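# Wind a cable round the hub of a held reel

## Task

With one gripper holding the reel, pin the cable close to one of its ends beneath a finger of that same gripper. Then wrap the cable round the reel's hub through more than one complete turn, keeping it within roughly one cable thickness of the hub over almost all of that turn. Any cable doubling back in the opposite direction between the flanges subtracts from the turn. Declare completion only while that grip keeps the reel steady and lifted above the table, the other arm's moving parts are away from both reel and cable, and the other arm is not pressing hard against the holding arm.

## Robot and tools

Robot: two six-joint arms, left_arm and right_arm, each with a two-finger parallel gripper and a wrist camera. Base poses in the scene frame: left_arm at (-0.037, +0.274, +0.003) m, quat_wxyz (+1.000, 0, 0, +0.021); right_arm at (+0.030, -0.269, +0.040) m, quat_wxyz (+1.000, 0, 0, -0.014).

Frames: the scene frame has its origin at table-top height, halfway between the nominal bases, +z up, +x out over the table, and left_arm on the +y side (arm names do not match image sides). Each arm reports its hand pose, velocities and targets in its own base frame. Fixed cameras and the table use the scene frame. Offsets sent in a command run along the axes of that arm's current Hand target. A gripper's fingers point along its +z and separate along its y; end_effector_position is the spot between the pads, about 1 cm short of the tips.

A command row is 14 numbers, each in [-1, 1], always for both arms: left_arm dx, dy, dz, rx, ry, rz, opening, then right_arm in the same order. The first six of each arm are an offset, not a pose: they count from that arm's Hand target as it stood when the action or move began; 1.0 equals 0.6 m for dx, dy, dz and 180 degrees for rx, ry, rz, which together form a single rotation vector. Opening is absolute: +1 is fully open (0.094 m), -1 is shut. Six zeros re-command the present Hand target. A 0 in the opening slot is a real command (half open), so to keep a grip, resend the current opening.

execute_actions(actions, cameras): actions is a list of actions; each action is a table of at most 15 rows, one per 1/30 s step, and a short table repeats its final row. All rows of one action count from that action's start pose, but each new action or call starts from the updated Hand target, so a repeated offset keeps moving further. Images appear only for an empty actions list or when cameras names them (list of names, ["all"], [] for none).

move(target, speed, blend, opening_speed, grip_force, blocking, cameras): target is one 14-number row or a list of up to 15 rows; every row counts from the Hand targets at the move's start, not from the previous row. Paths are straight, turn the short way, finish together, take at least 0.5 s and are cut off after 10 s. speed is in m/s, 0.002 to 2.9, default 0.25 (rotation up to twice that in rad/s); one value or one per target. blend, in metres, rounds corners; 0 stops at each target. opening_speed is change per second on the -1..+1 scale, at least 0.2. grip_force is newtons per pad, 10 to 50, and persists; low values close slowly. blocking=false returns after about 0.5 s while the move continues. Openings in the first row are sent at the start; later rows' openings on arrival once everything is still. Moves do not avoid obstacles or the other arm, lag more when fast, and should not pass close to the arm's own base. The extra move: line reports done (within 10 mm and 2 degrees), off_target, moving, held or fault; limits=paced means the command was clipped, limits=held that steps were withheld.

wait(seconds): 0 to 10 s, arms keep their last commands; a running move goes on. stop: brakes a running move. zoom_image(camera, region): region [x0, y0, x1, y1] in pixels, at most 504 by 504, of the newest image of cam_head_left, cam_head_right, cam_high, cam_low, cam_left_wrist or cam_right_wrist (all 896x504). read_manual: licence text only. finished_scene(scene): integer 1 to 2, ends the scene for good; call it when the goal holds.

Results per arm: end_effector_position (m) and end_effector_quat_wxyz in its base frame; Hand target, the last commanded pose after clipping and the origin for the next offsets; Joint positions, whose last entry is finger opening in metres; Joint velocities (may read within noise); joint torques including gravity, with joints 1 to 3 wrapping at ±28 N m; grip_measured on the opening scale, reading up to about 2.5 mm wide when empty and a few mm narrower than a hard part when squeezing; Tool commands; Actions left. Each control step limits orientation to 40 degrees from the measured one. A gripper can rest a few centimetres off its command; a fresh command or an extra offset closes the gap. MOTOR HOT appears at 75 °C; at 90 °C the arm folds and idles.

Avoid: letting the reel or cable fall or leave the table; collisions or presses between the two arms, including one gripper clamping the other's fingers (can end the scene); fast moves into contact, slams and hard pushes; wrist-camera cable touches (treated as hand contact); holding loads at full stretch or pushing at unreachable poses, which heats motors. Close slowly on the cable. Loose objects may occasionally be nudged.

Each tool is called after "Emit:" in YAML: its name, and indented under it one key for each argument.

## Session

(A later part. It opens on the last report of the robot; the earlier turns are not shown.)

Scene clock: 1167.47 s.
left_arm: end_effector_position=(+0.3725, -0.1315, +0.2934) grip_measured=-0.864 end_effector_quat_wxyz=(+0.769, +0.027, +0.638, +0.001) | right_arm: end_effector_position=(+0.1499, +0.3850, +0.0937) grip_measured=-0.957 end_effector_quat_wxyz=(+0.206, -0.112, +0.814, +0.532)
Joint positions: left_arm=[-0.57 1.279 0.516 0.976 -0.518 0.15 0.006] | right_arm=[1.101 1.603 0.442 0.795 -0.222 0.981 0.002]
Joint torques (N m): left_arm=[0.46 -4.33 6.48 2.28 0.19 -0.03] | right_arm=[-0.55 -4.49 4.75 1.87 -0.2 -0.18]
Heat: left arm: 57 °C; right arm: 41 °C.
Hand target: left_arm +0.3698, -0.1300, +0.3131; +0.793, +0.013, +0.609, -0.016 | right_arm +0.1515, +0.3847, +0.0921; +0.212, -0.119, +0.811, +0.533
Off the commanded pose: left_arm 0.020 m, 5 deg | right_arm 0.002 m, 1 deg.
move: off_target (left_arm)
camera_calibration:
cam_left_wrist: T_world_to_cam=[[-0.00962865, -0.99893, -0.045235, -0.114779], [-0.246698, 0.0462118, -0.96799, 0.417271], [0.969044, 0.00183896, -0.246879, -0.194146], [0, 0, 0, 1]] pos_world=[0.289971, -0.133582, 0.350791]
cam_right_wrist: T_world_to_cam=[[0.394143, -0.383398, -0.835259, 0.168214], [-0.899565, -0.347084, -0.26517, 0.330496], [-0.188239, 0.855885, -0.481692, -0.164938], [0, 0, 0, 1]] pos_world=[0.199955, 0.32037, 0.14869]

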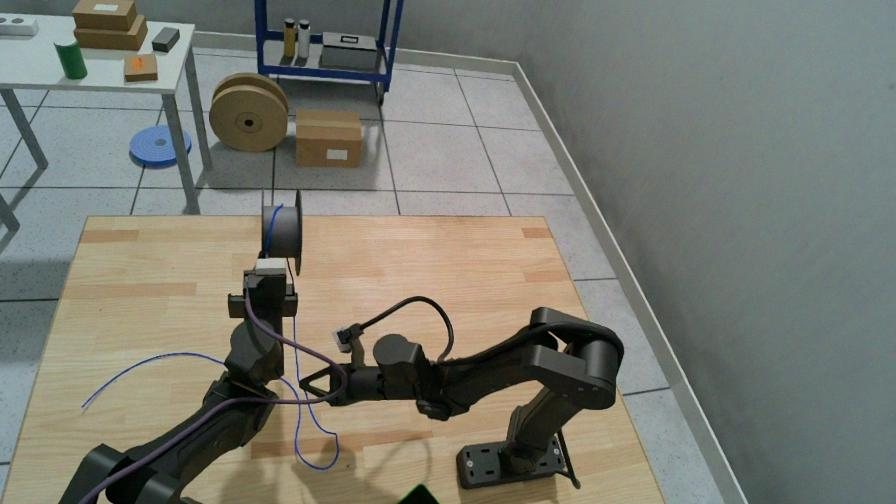

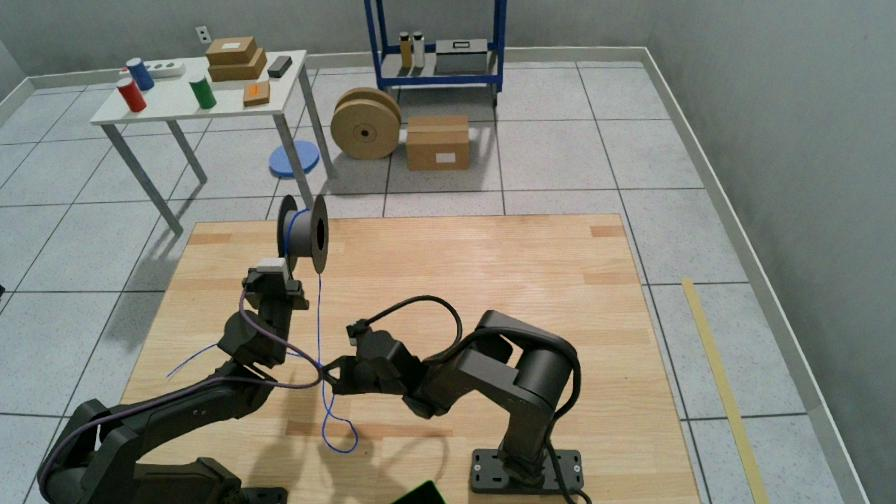

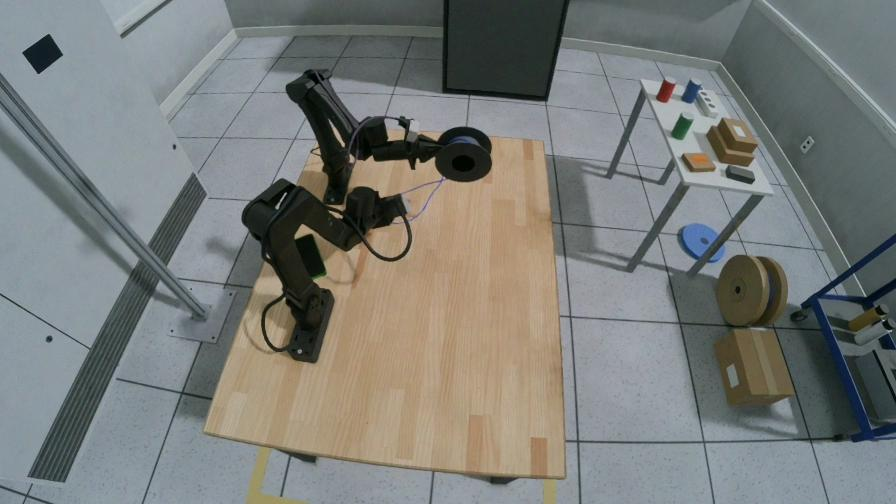

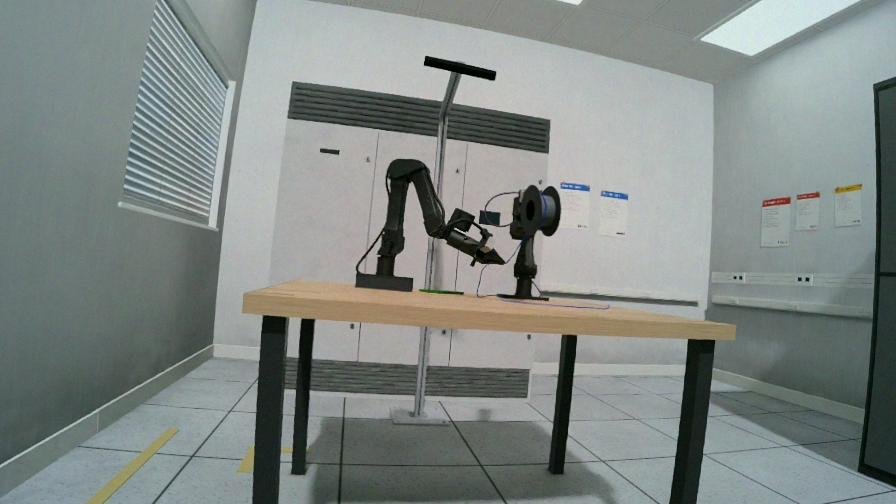

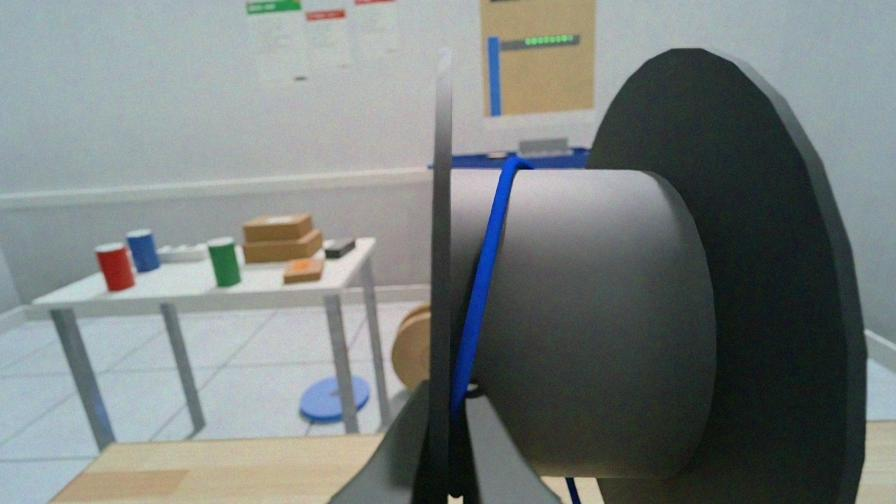

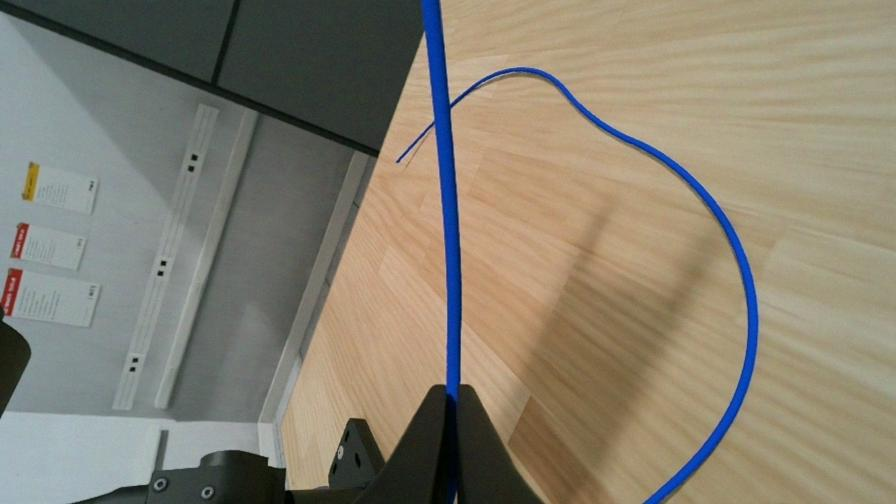

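Emit:
move:
  target: [-0.0597,0,0.0217,0,0.1806,0,-1,0.0382,0.1067,-0.0817,0,0,0,-1]
  speed: 0.12
  cameras: ["all"]

Scene clock: 1186.67 s.
left_arm: end_effector_position=(+0.3658, -0.1295, +0.3154) grip_measured=-0.864 end_effector_quat_wxyz=(+0.555, +0.043, +0.831, +0.010) | right_arm: end_effector_position=(+0.0926, +0.3650, +0.1354) grip_measured=-0.957 end_effector_quat_wxyz=(+0.199, -0.123, +0.821, +0.520)
Joint positions: left_arm=[-0.56 1.2 1.162 -0.411 -0.482 -0.151 0.006] | right_arm=[1.292 1.236 0.42 0.427 -0.057 1.033 0.002]
Joint torques (N m): left_arm=[0.42 -4.44 11.48 1.96 -0.19 -0.19] | right_arm=[0.75 -5.87 7.04 1.63 0.17 0.05]
Heat: left arm: 56 °C; right arm: 43 °C.
Hand target: left_arm +0.3731, -0.1302, +0.3512; +0.591, +0.017, +0.806, -0.012 | right_arm +0.0939, +0.3665, +0.1501; +0.212, -0.119, +0.811, +0.533
Off the commanded pose: left_arm 0.036 m, 6 deg | right_arm 0.015 m, 2 deg.
move: off_target (left_arm, right_arm)
camera_calibration:
cam_left_wrist: T_world_to_cam=[[-0.0413519, -0.996025, -0.0788977, -0.0893603], [-0.734996, 0.0838147, -0.672872, 0.527221], [0.67681, 0.030165, -0.73554, 0.0825561], [0, 0, 0, 1]] pos_world=[0.327935, -0.135684, 0.408425]
cam_right_wrist: T_world_to_cam=[[0.402044, -0.403541, -0.821897, 0.222881], [-0.892622, -0.372666, -0.253666, 0.290342], [-0.203928, 0.835628, -0.510038, -0.125764], [0, 0, 0, 1]] pos_world=[0.143911, 0.303234, 0.192691]

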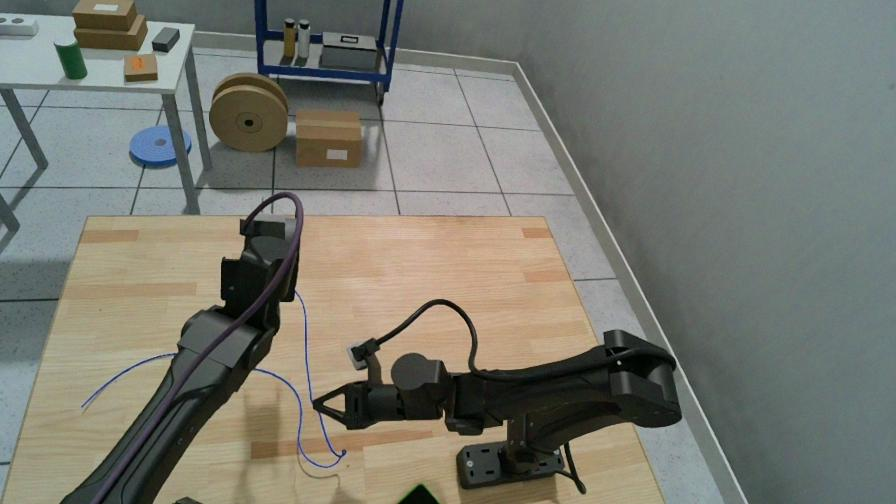

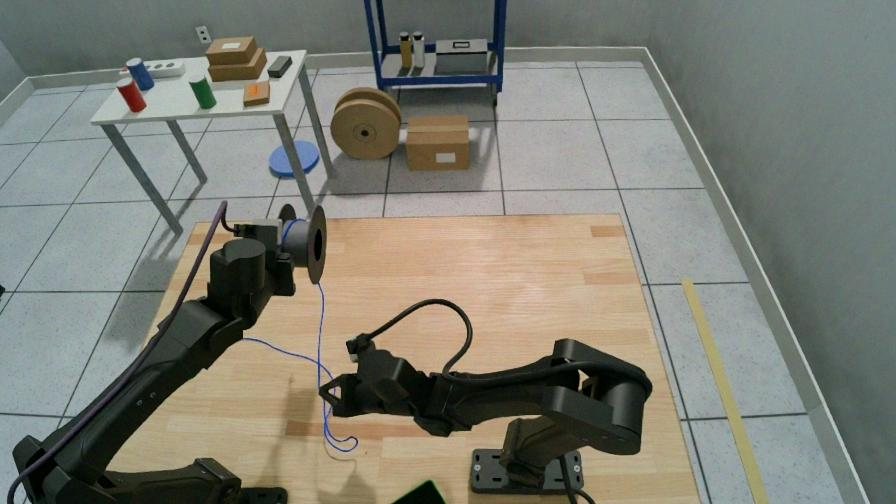

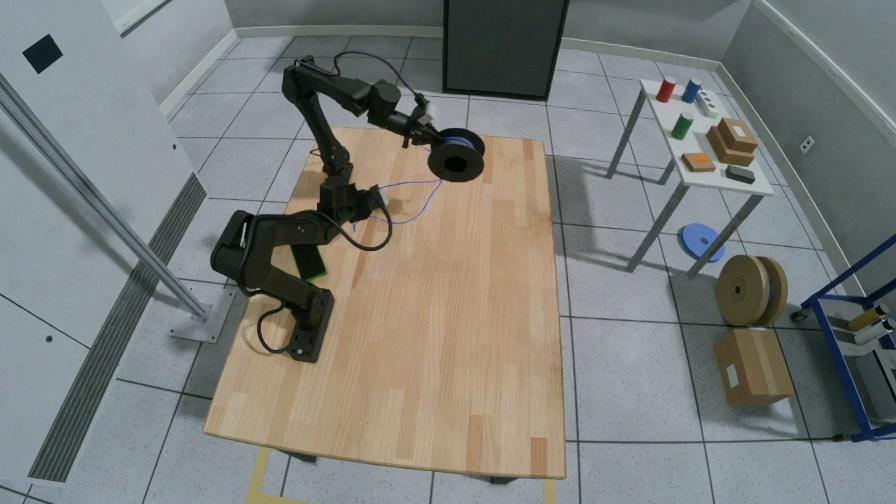

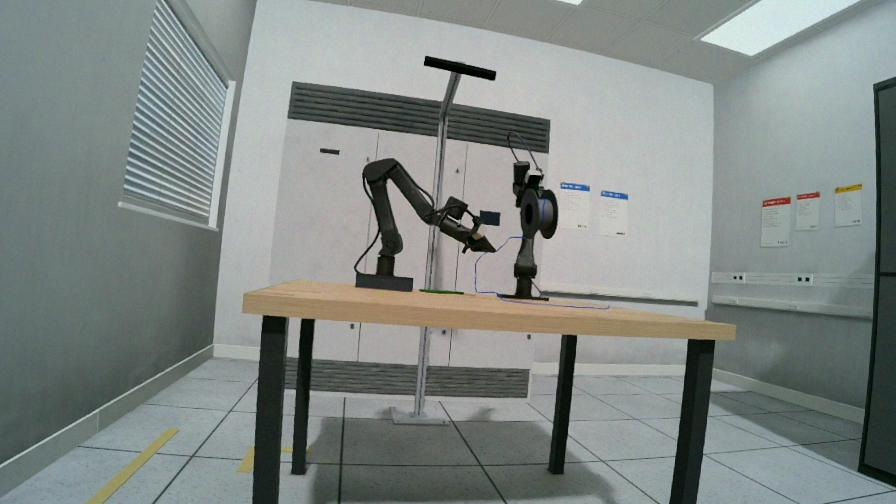

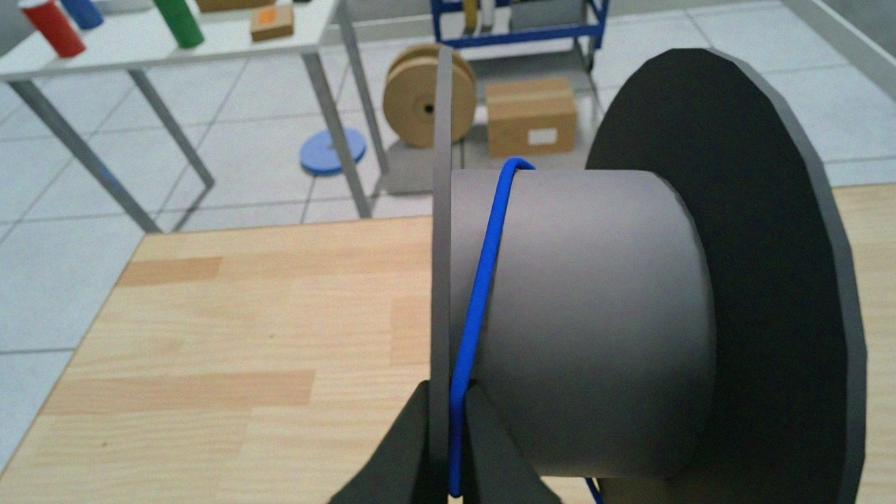

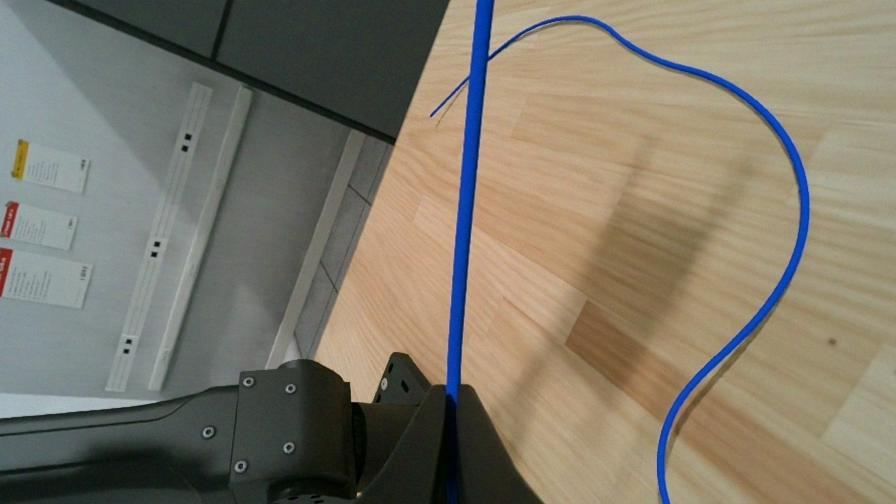

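Emit:
move:
  target: [0.0008,0,0.0335,0,0.136,0,-1,-0.0027,0.1352,-0.0888,0,0,0.17,-1]
  speed: 0.12
  cameras: ["all"]

Scene clock: 1209.70 s.
left_arm: end_effector_position=(+0.3800, -0.1312, +0.3186) grip_measured=-0.864 end_effector_quat_wxyz=(+0.368, +0.039, +0.929, +0.004) | right_arm: end_effector_position=(+0.0513, +0.3484, +0.2104) grip_measured=-0.957 end_effector_quat_wxyz=(+0.063, +0.099, +0.830, +0.546)
Joint positions: left_arm=[-0.464 1.57 1.832 -1.127 -0.291 -0.272 0.006] | right_arm=[1.497 0.979 0.629 -0.063 0.147 1.638 0.002]
Joint torques (N m): left_arm=[0.62 -6.43 10.32 1.58 -0.29 -0.18] | right_arm=[0.79 -4.1 9.65 1.67 0.09 0.04]
Heat: left arm: 55 °C; right arm: 43 °C.
Hand target: left_arm +0.3921, -0.1309, +0.3446; +0.407, +0.019, +0.913, -0.008 | right_arm +0.0498, +0.3506, +0.2351; +0.064, +0.099, +0.813, +0.570
Off the commanded pose: left_arm 0.029 m, 6 deg | right_arm 0.025 m, 3 deg.
move: off_target (left_arm, right_arm)
camera_calibration:
cam_left_wrist: T_world_to_cam=[[-0.0587074, -0.996587, -0.0580374, -0.0902164], [-0.947434, 0.0739402, -0.311291, 0.504121], [0.31452, 0.0367115, -0.948541, 0.281738], [0, 0, 0, 1]] pos_world=[0.383713, -0.137526, 0.418932]
cam_right_wrist: T_world_to_cam=[[-0.103253, -0.357549, -0.928169, 0.326667], [-0.972182, -0.160962, 0.170155, 0.107529], [-0.210239, 0.919919, -0.330983, -0.148826], [0, 0, 0, 1]] pos_world=[0.106978, 0.271015, 0.235646]

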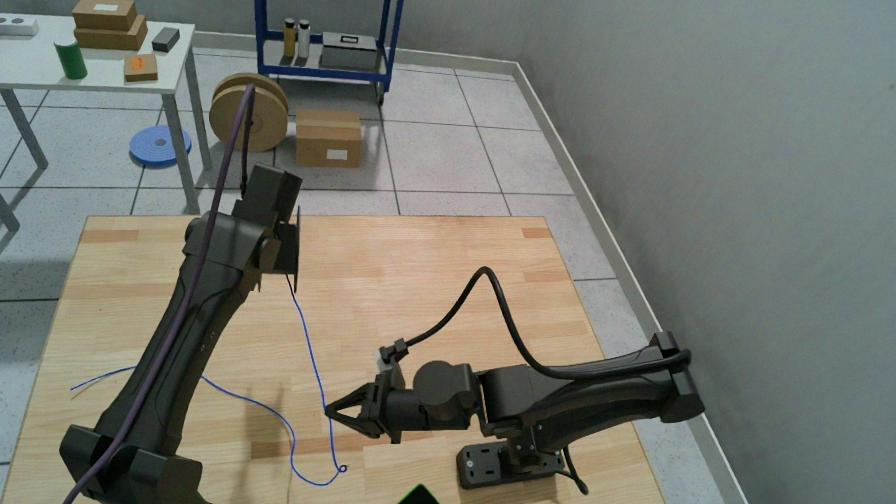

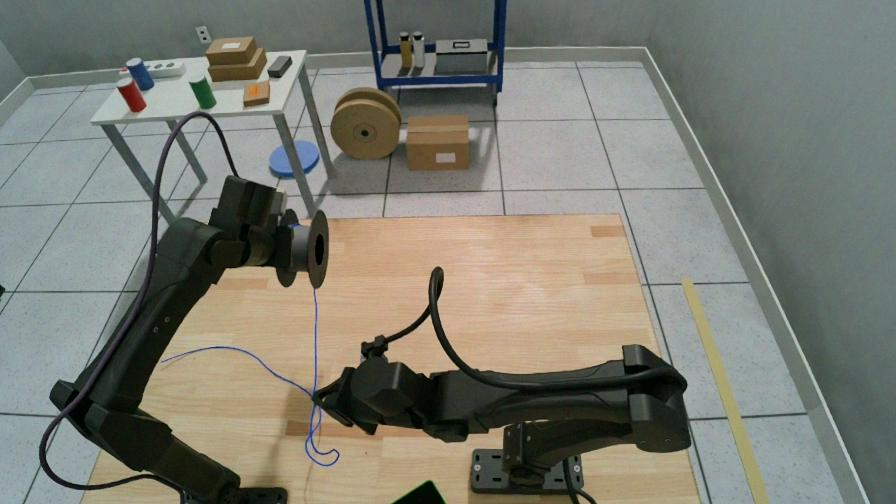

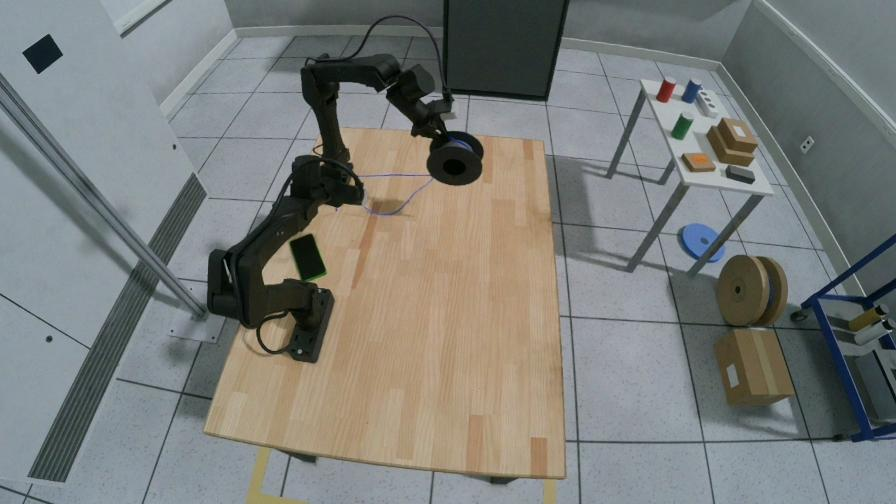

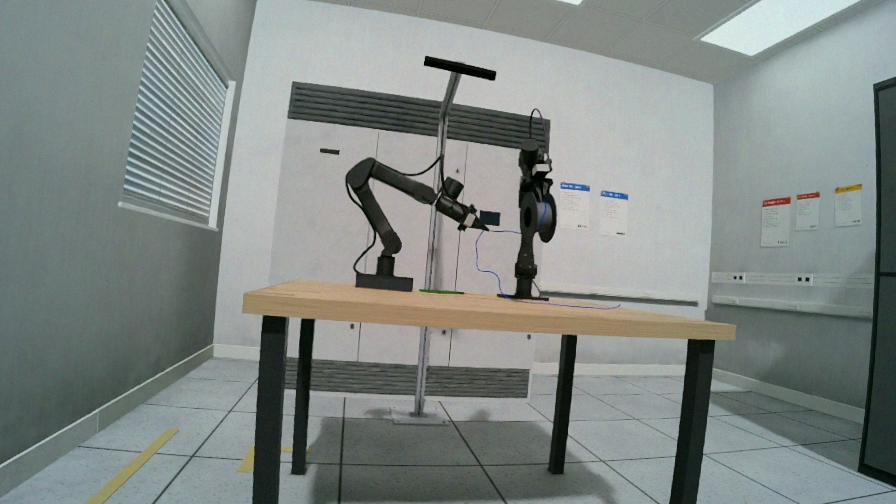

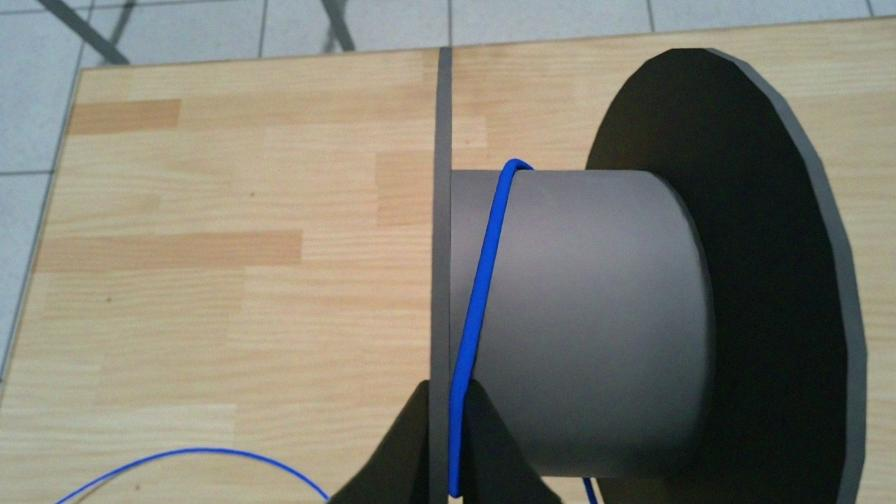

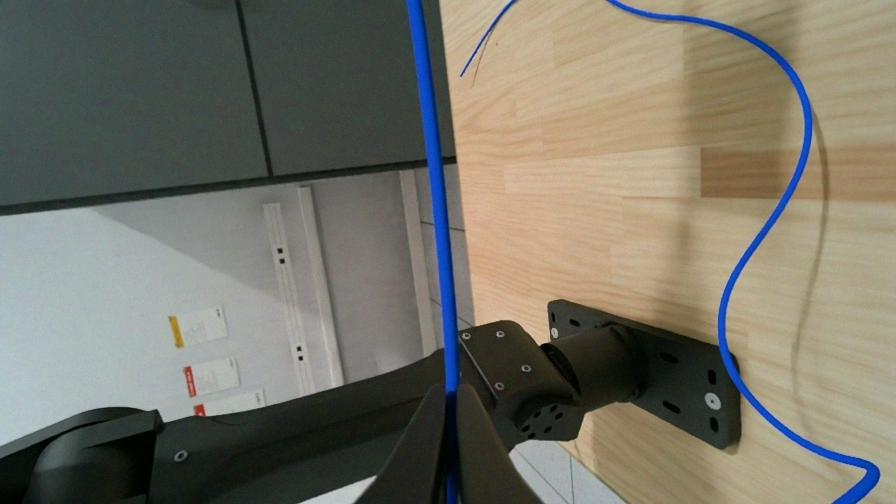

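Emit:
move:
  target: [0,0,0,0,0,0,-1,-0.0857,0.1892,-0.0622,0,-0.03,0.10,-1]
  speed: 0.12
  cameras: ["all"]

Scene clock: 1240.70 s.
left_arm: end_effector_position=(+0.3798, -0.1311, +0.3185) grip_measured=-0.864 end_effector_quat_wxyz=(+0.367, +0.039, +0.929, +0.004) | right_arm: end_effector_position=(+0.1009, +0.3407, +0.3396) grip_measured=-0.957 end_effector_quat_wxyz=(+0.015, +0.252, +0.793, +0.555)
Joint positions: left_arm=[-0.464 1.57 1.832 -1.128 -0.291 -0.273 0.006] | right_arm=[1.319 1.047 1.166 -0.513 0.076 1.884 0.002]
Joint torques (N m): left_arm=[0.62 -6.43 10.3 1.59 -0.29 -0.16] | right_arm=[-0.36 -1.94 9.14 1.7 -0.1 0.09]
Heat: left arm: 54 °C; right arm: 43 °C.
Hand target: left_arm +0.3921, -0.1309, +0.3446; +0.407, +0.019, +0.913, -0.008 | right_arm +0.1019, +0.3420, +0.3541; +0.012, +0.252, +0.784, +0.567
Off the commanded pose: left_arm 0.029 m, 6 deg | right_arm 0.015 m, 2 deg.
move: off_target (left_arm, right_arm)
camera_calibration:
cam_left_wrist: T_world_to_cam=[[-0.0577, -0.996686, -0.0573367, -0.0908155], [-0.947737, 0.0727372, -0.310652, 0.503771], [0.313793, 0.0364155, -0.948793, 0.281984], [0, 0, 0, 1]] pos_world=[0.383718, -0.137426, 0.418835]
cam_right_wrist: T_world_to_cam=[[-0.38754, -0.227128, -0.893435, 0.421286], [-0.918536, 0.0129956, 0.395124, -0.00868067], [-0.0781329, 0.973778, -0.213661, -0.160073], [0, 0, 0, 1]] pos_world=[0.142785, 0.251674, 0.34562]

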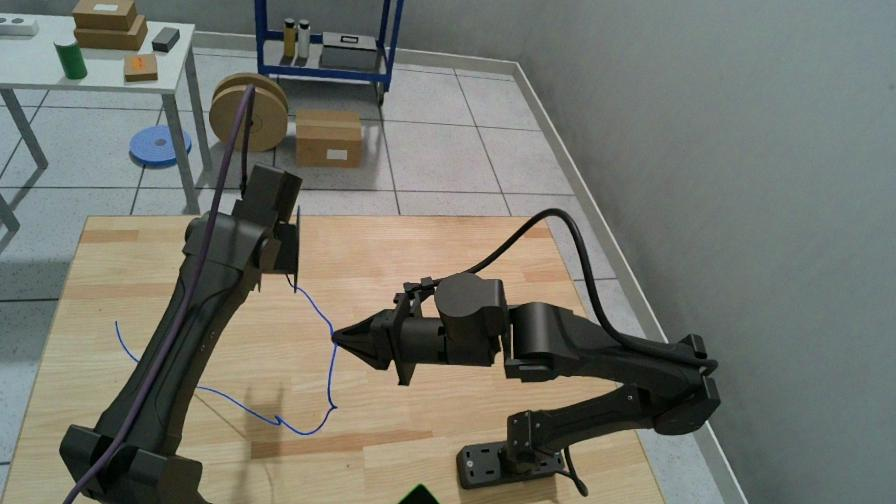

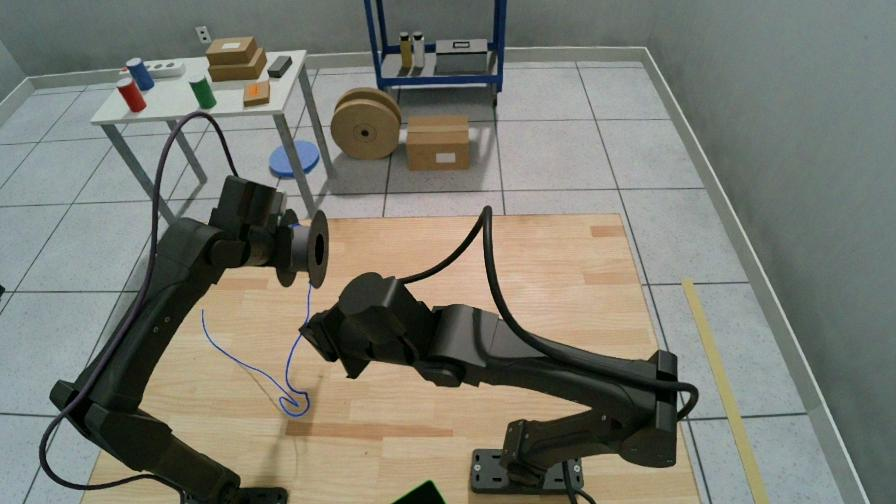

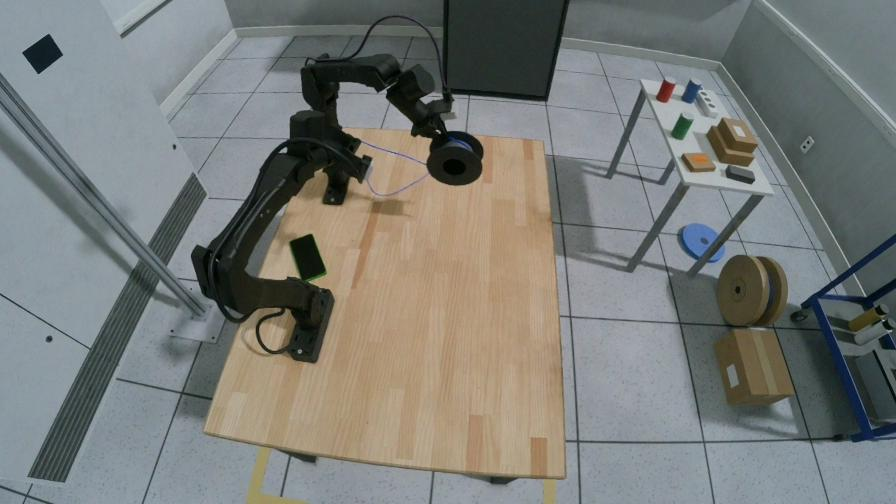

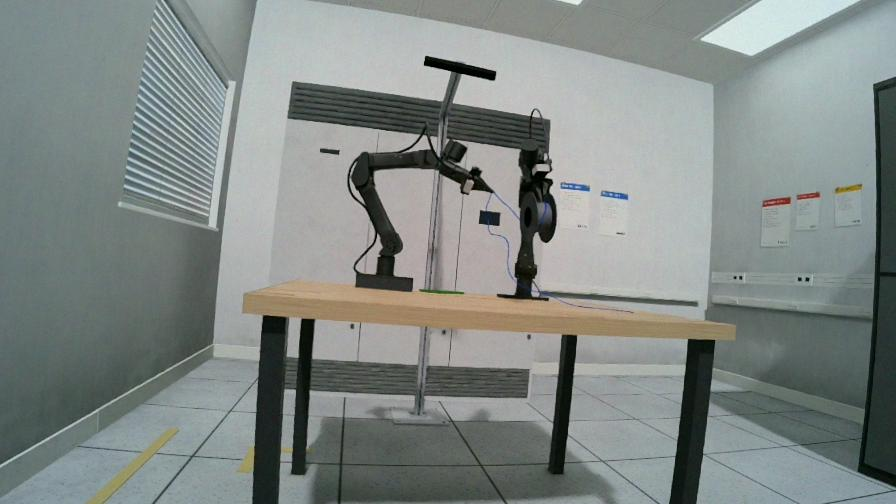

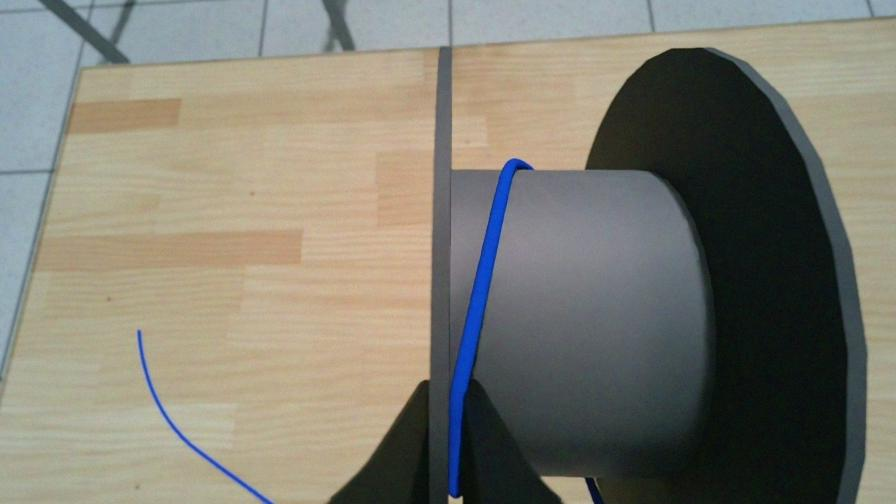

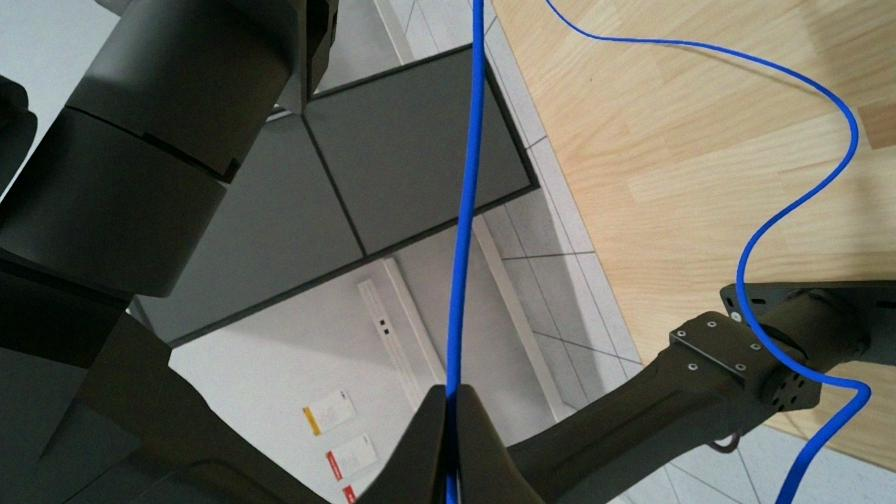

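Emit:
move:
  target:
    - [0,0,0,0,0,0,-1,-0.1013,0.1912,-0.0167,-0.018,-0.06,0.03,-1]
    - [0,0,0,0,0,0,-1,-0.254,0.3125,0.0287,-0.037,-0.124,0.03,-1]
  blend: [0.03,0]
  speed: 0.12
  cameras: ["all"]

Scene clock: 1253.77 s.
left_arm: end_effector_position=(+0.3830, -0.1332, +0.3268) grip_measured=-0.864 end_effector_quat_wxyz=(+0.380, +0.033, +0.925, -0.005) | right_arm: end_effector_position=(+0.3047, +0.3402, +0.4527) grip_measured=-0.957 end_effector_quat_wxyz=(+0.132, +0.400, +0.737, +0.528)
Joint positions: left_arm=[-0.464 1.57 1.847 -1.113 -0.288 -0.281 0.006] | right_arm=[0.844 1.665 2.183 -0.939 0.014 1.829 0.002]
Joint torques (N m): left_arm=[0.62 -6.09 9.21 1.47 -0.31 -0.07] | right_arm=[-0.88 -5.82 8.57 1.99 0.1 -0.11]
Heat: left arm: 54 °C; right arm: 43 °C.
Hand target: left_arm +0.3921, -0.1309, +0.3445; +0.406, +0.019, +0.913, -0.008 | right_arm +0.3118, +0.3379, +0.4751; +0.151, +0.392, +0.720, +0.552
Off the commanded pose: left_arm 0.020 m, 4 deg | right_arm 0.024 m, 4 deg.
move: off_target (left_arm, right_arm)
camera_calibration:
cam_left_wrist: T_world_to_cam=[[-0.0526872, -0.997883, -0.0381212, -0.100627], [-0.939482, 0.0624722, -0.336853, 0.513448], [0.338522, 0.0180663, -0.940785, 0.274322], [0, 0, 0, 1]] pos_world=[0.38421, -0.137446, 0.427199]
cam_right_wrist: T_world_to_cam=[[-0.443476, -0.0936586, -0.891379, 0.572008], [-0.842974, 0.381468, 0.379312, -0.00734988], [0.304507, 0.919625, -0.248124, -0.202041], [0, 0, 0, 1]] pos_world=[0.308999, 0.242179, 0.462533]

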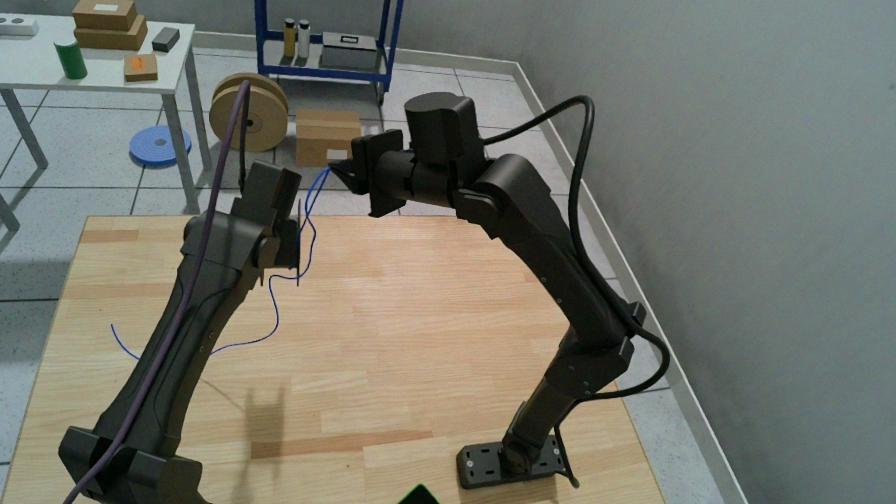

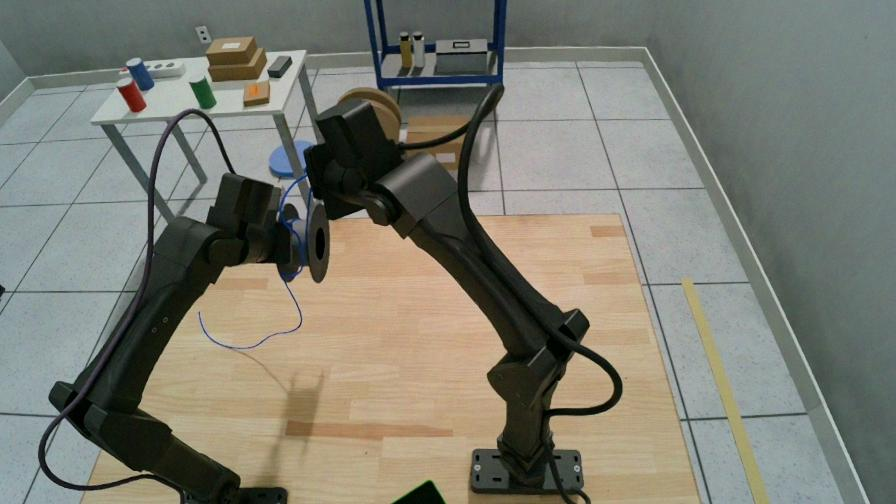

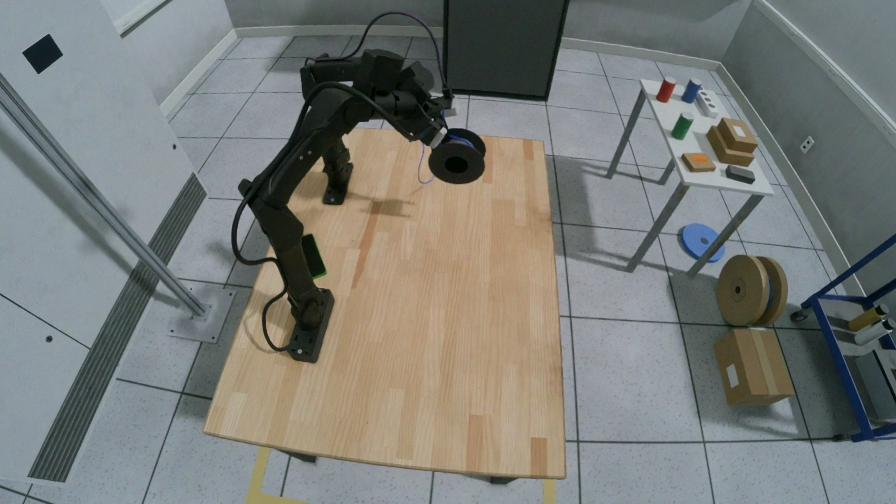

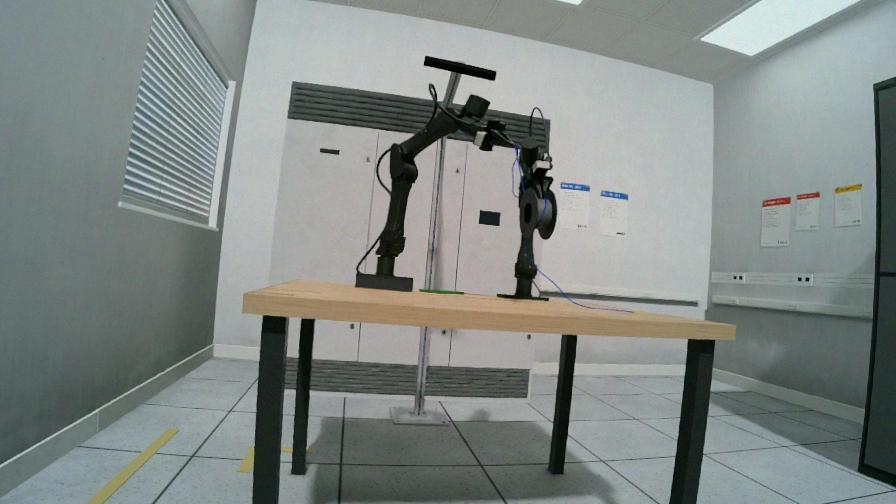

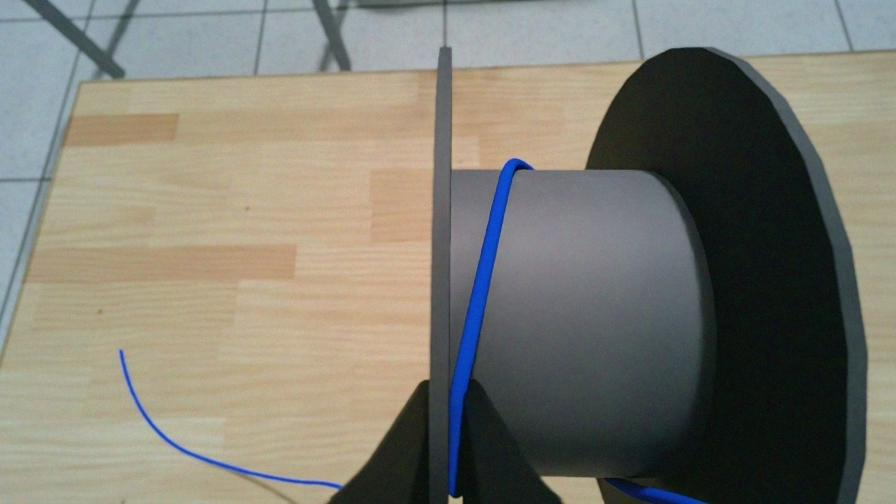

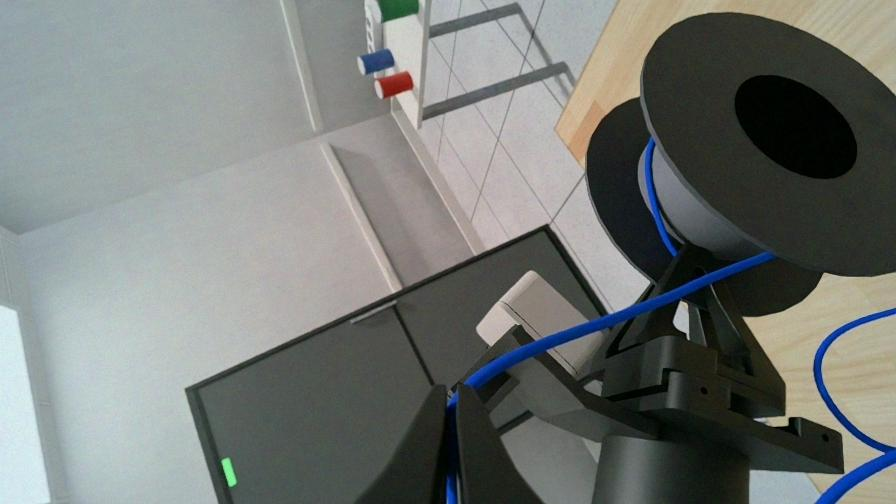

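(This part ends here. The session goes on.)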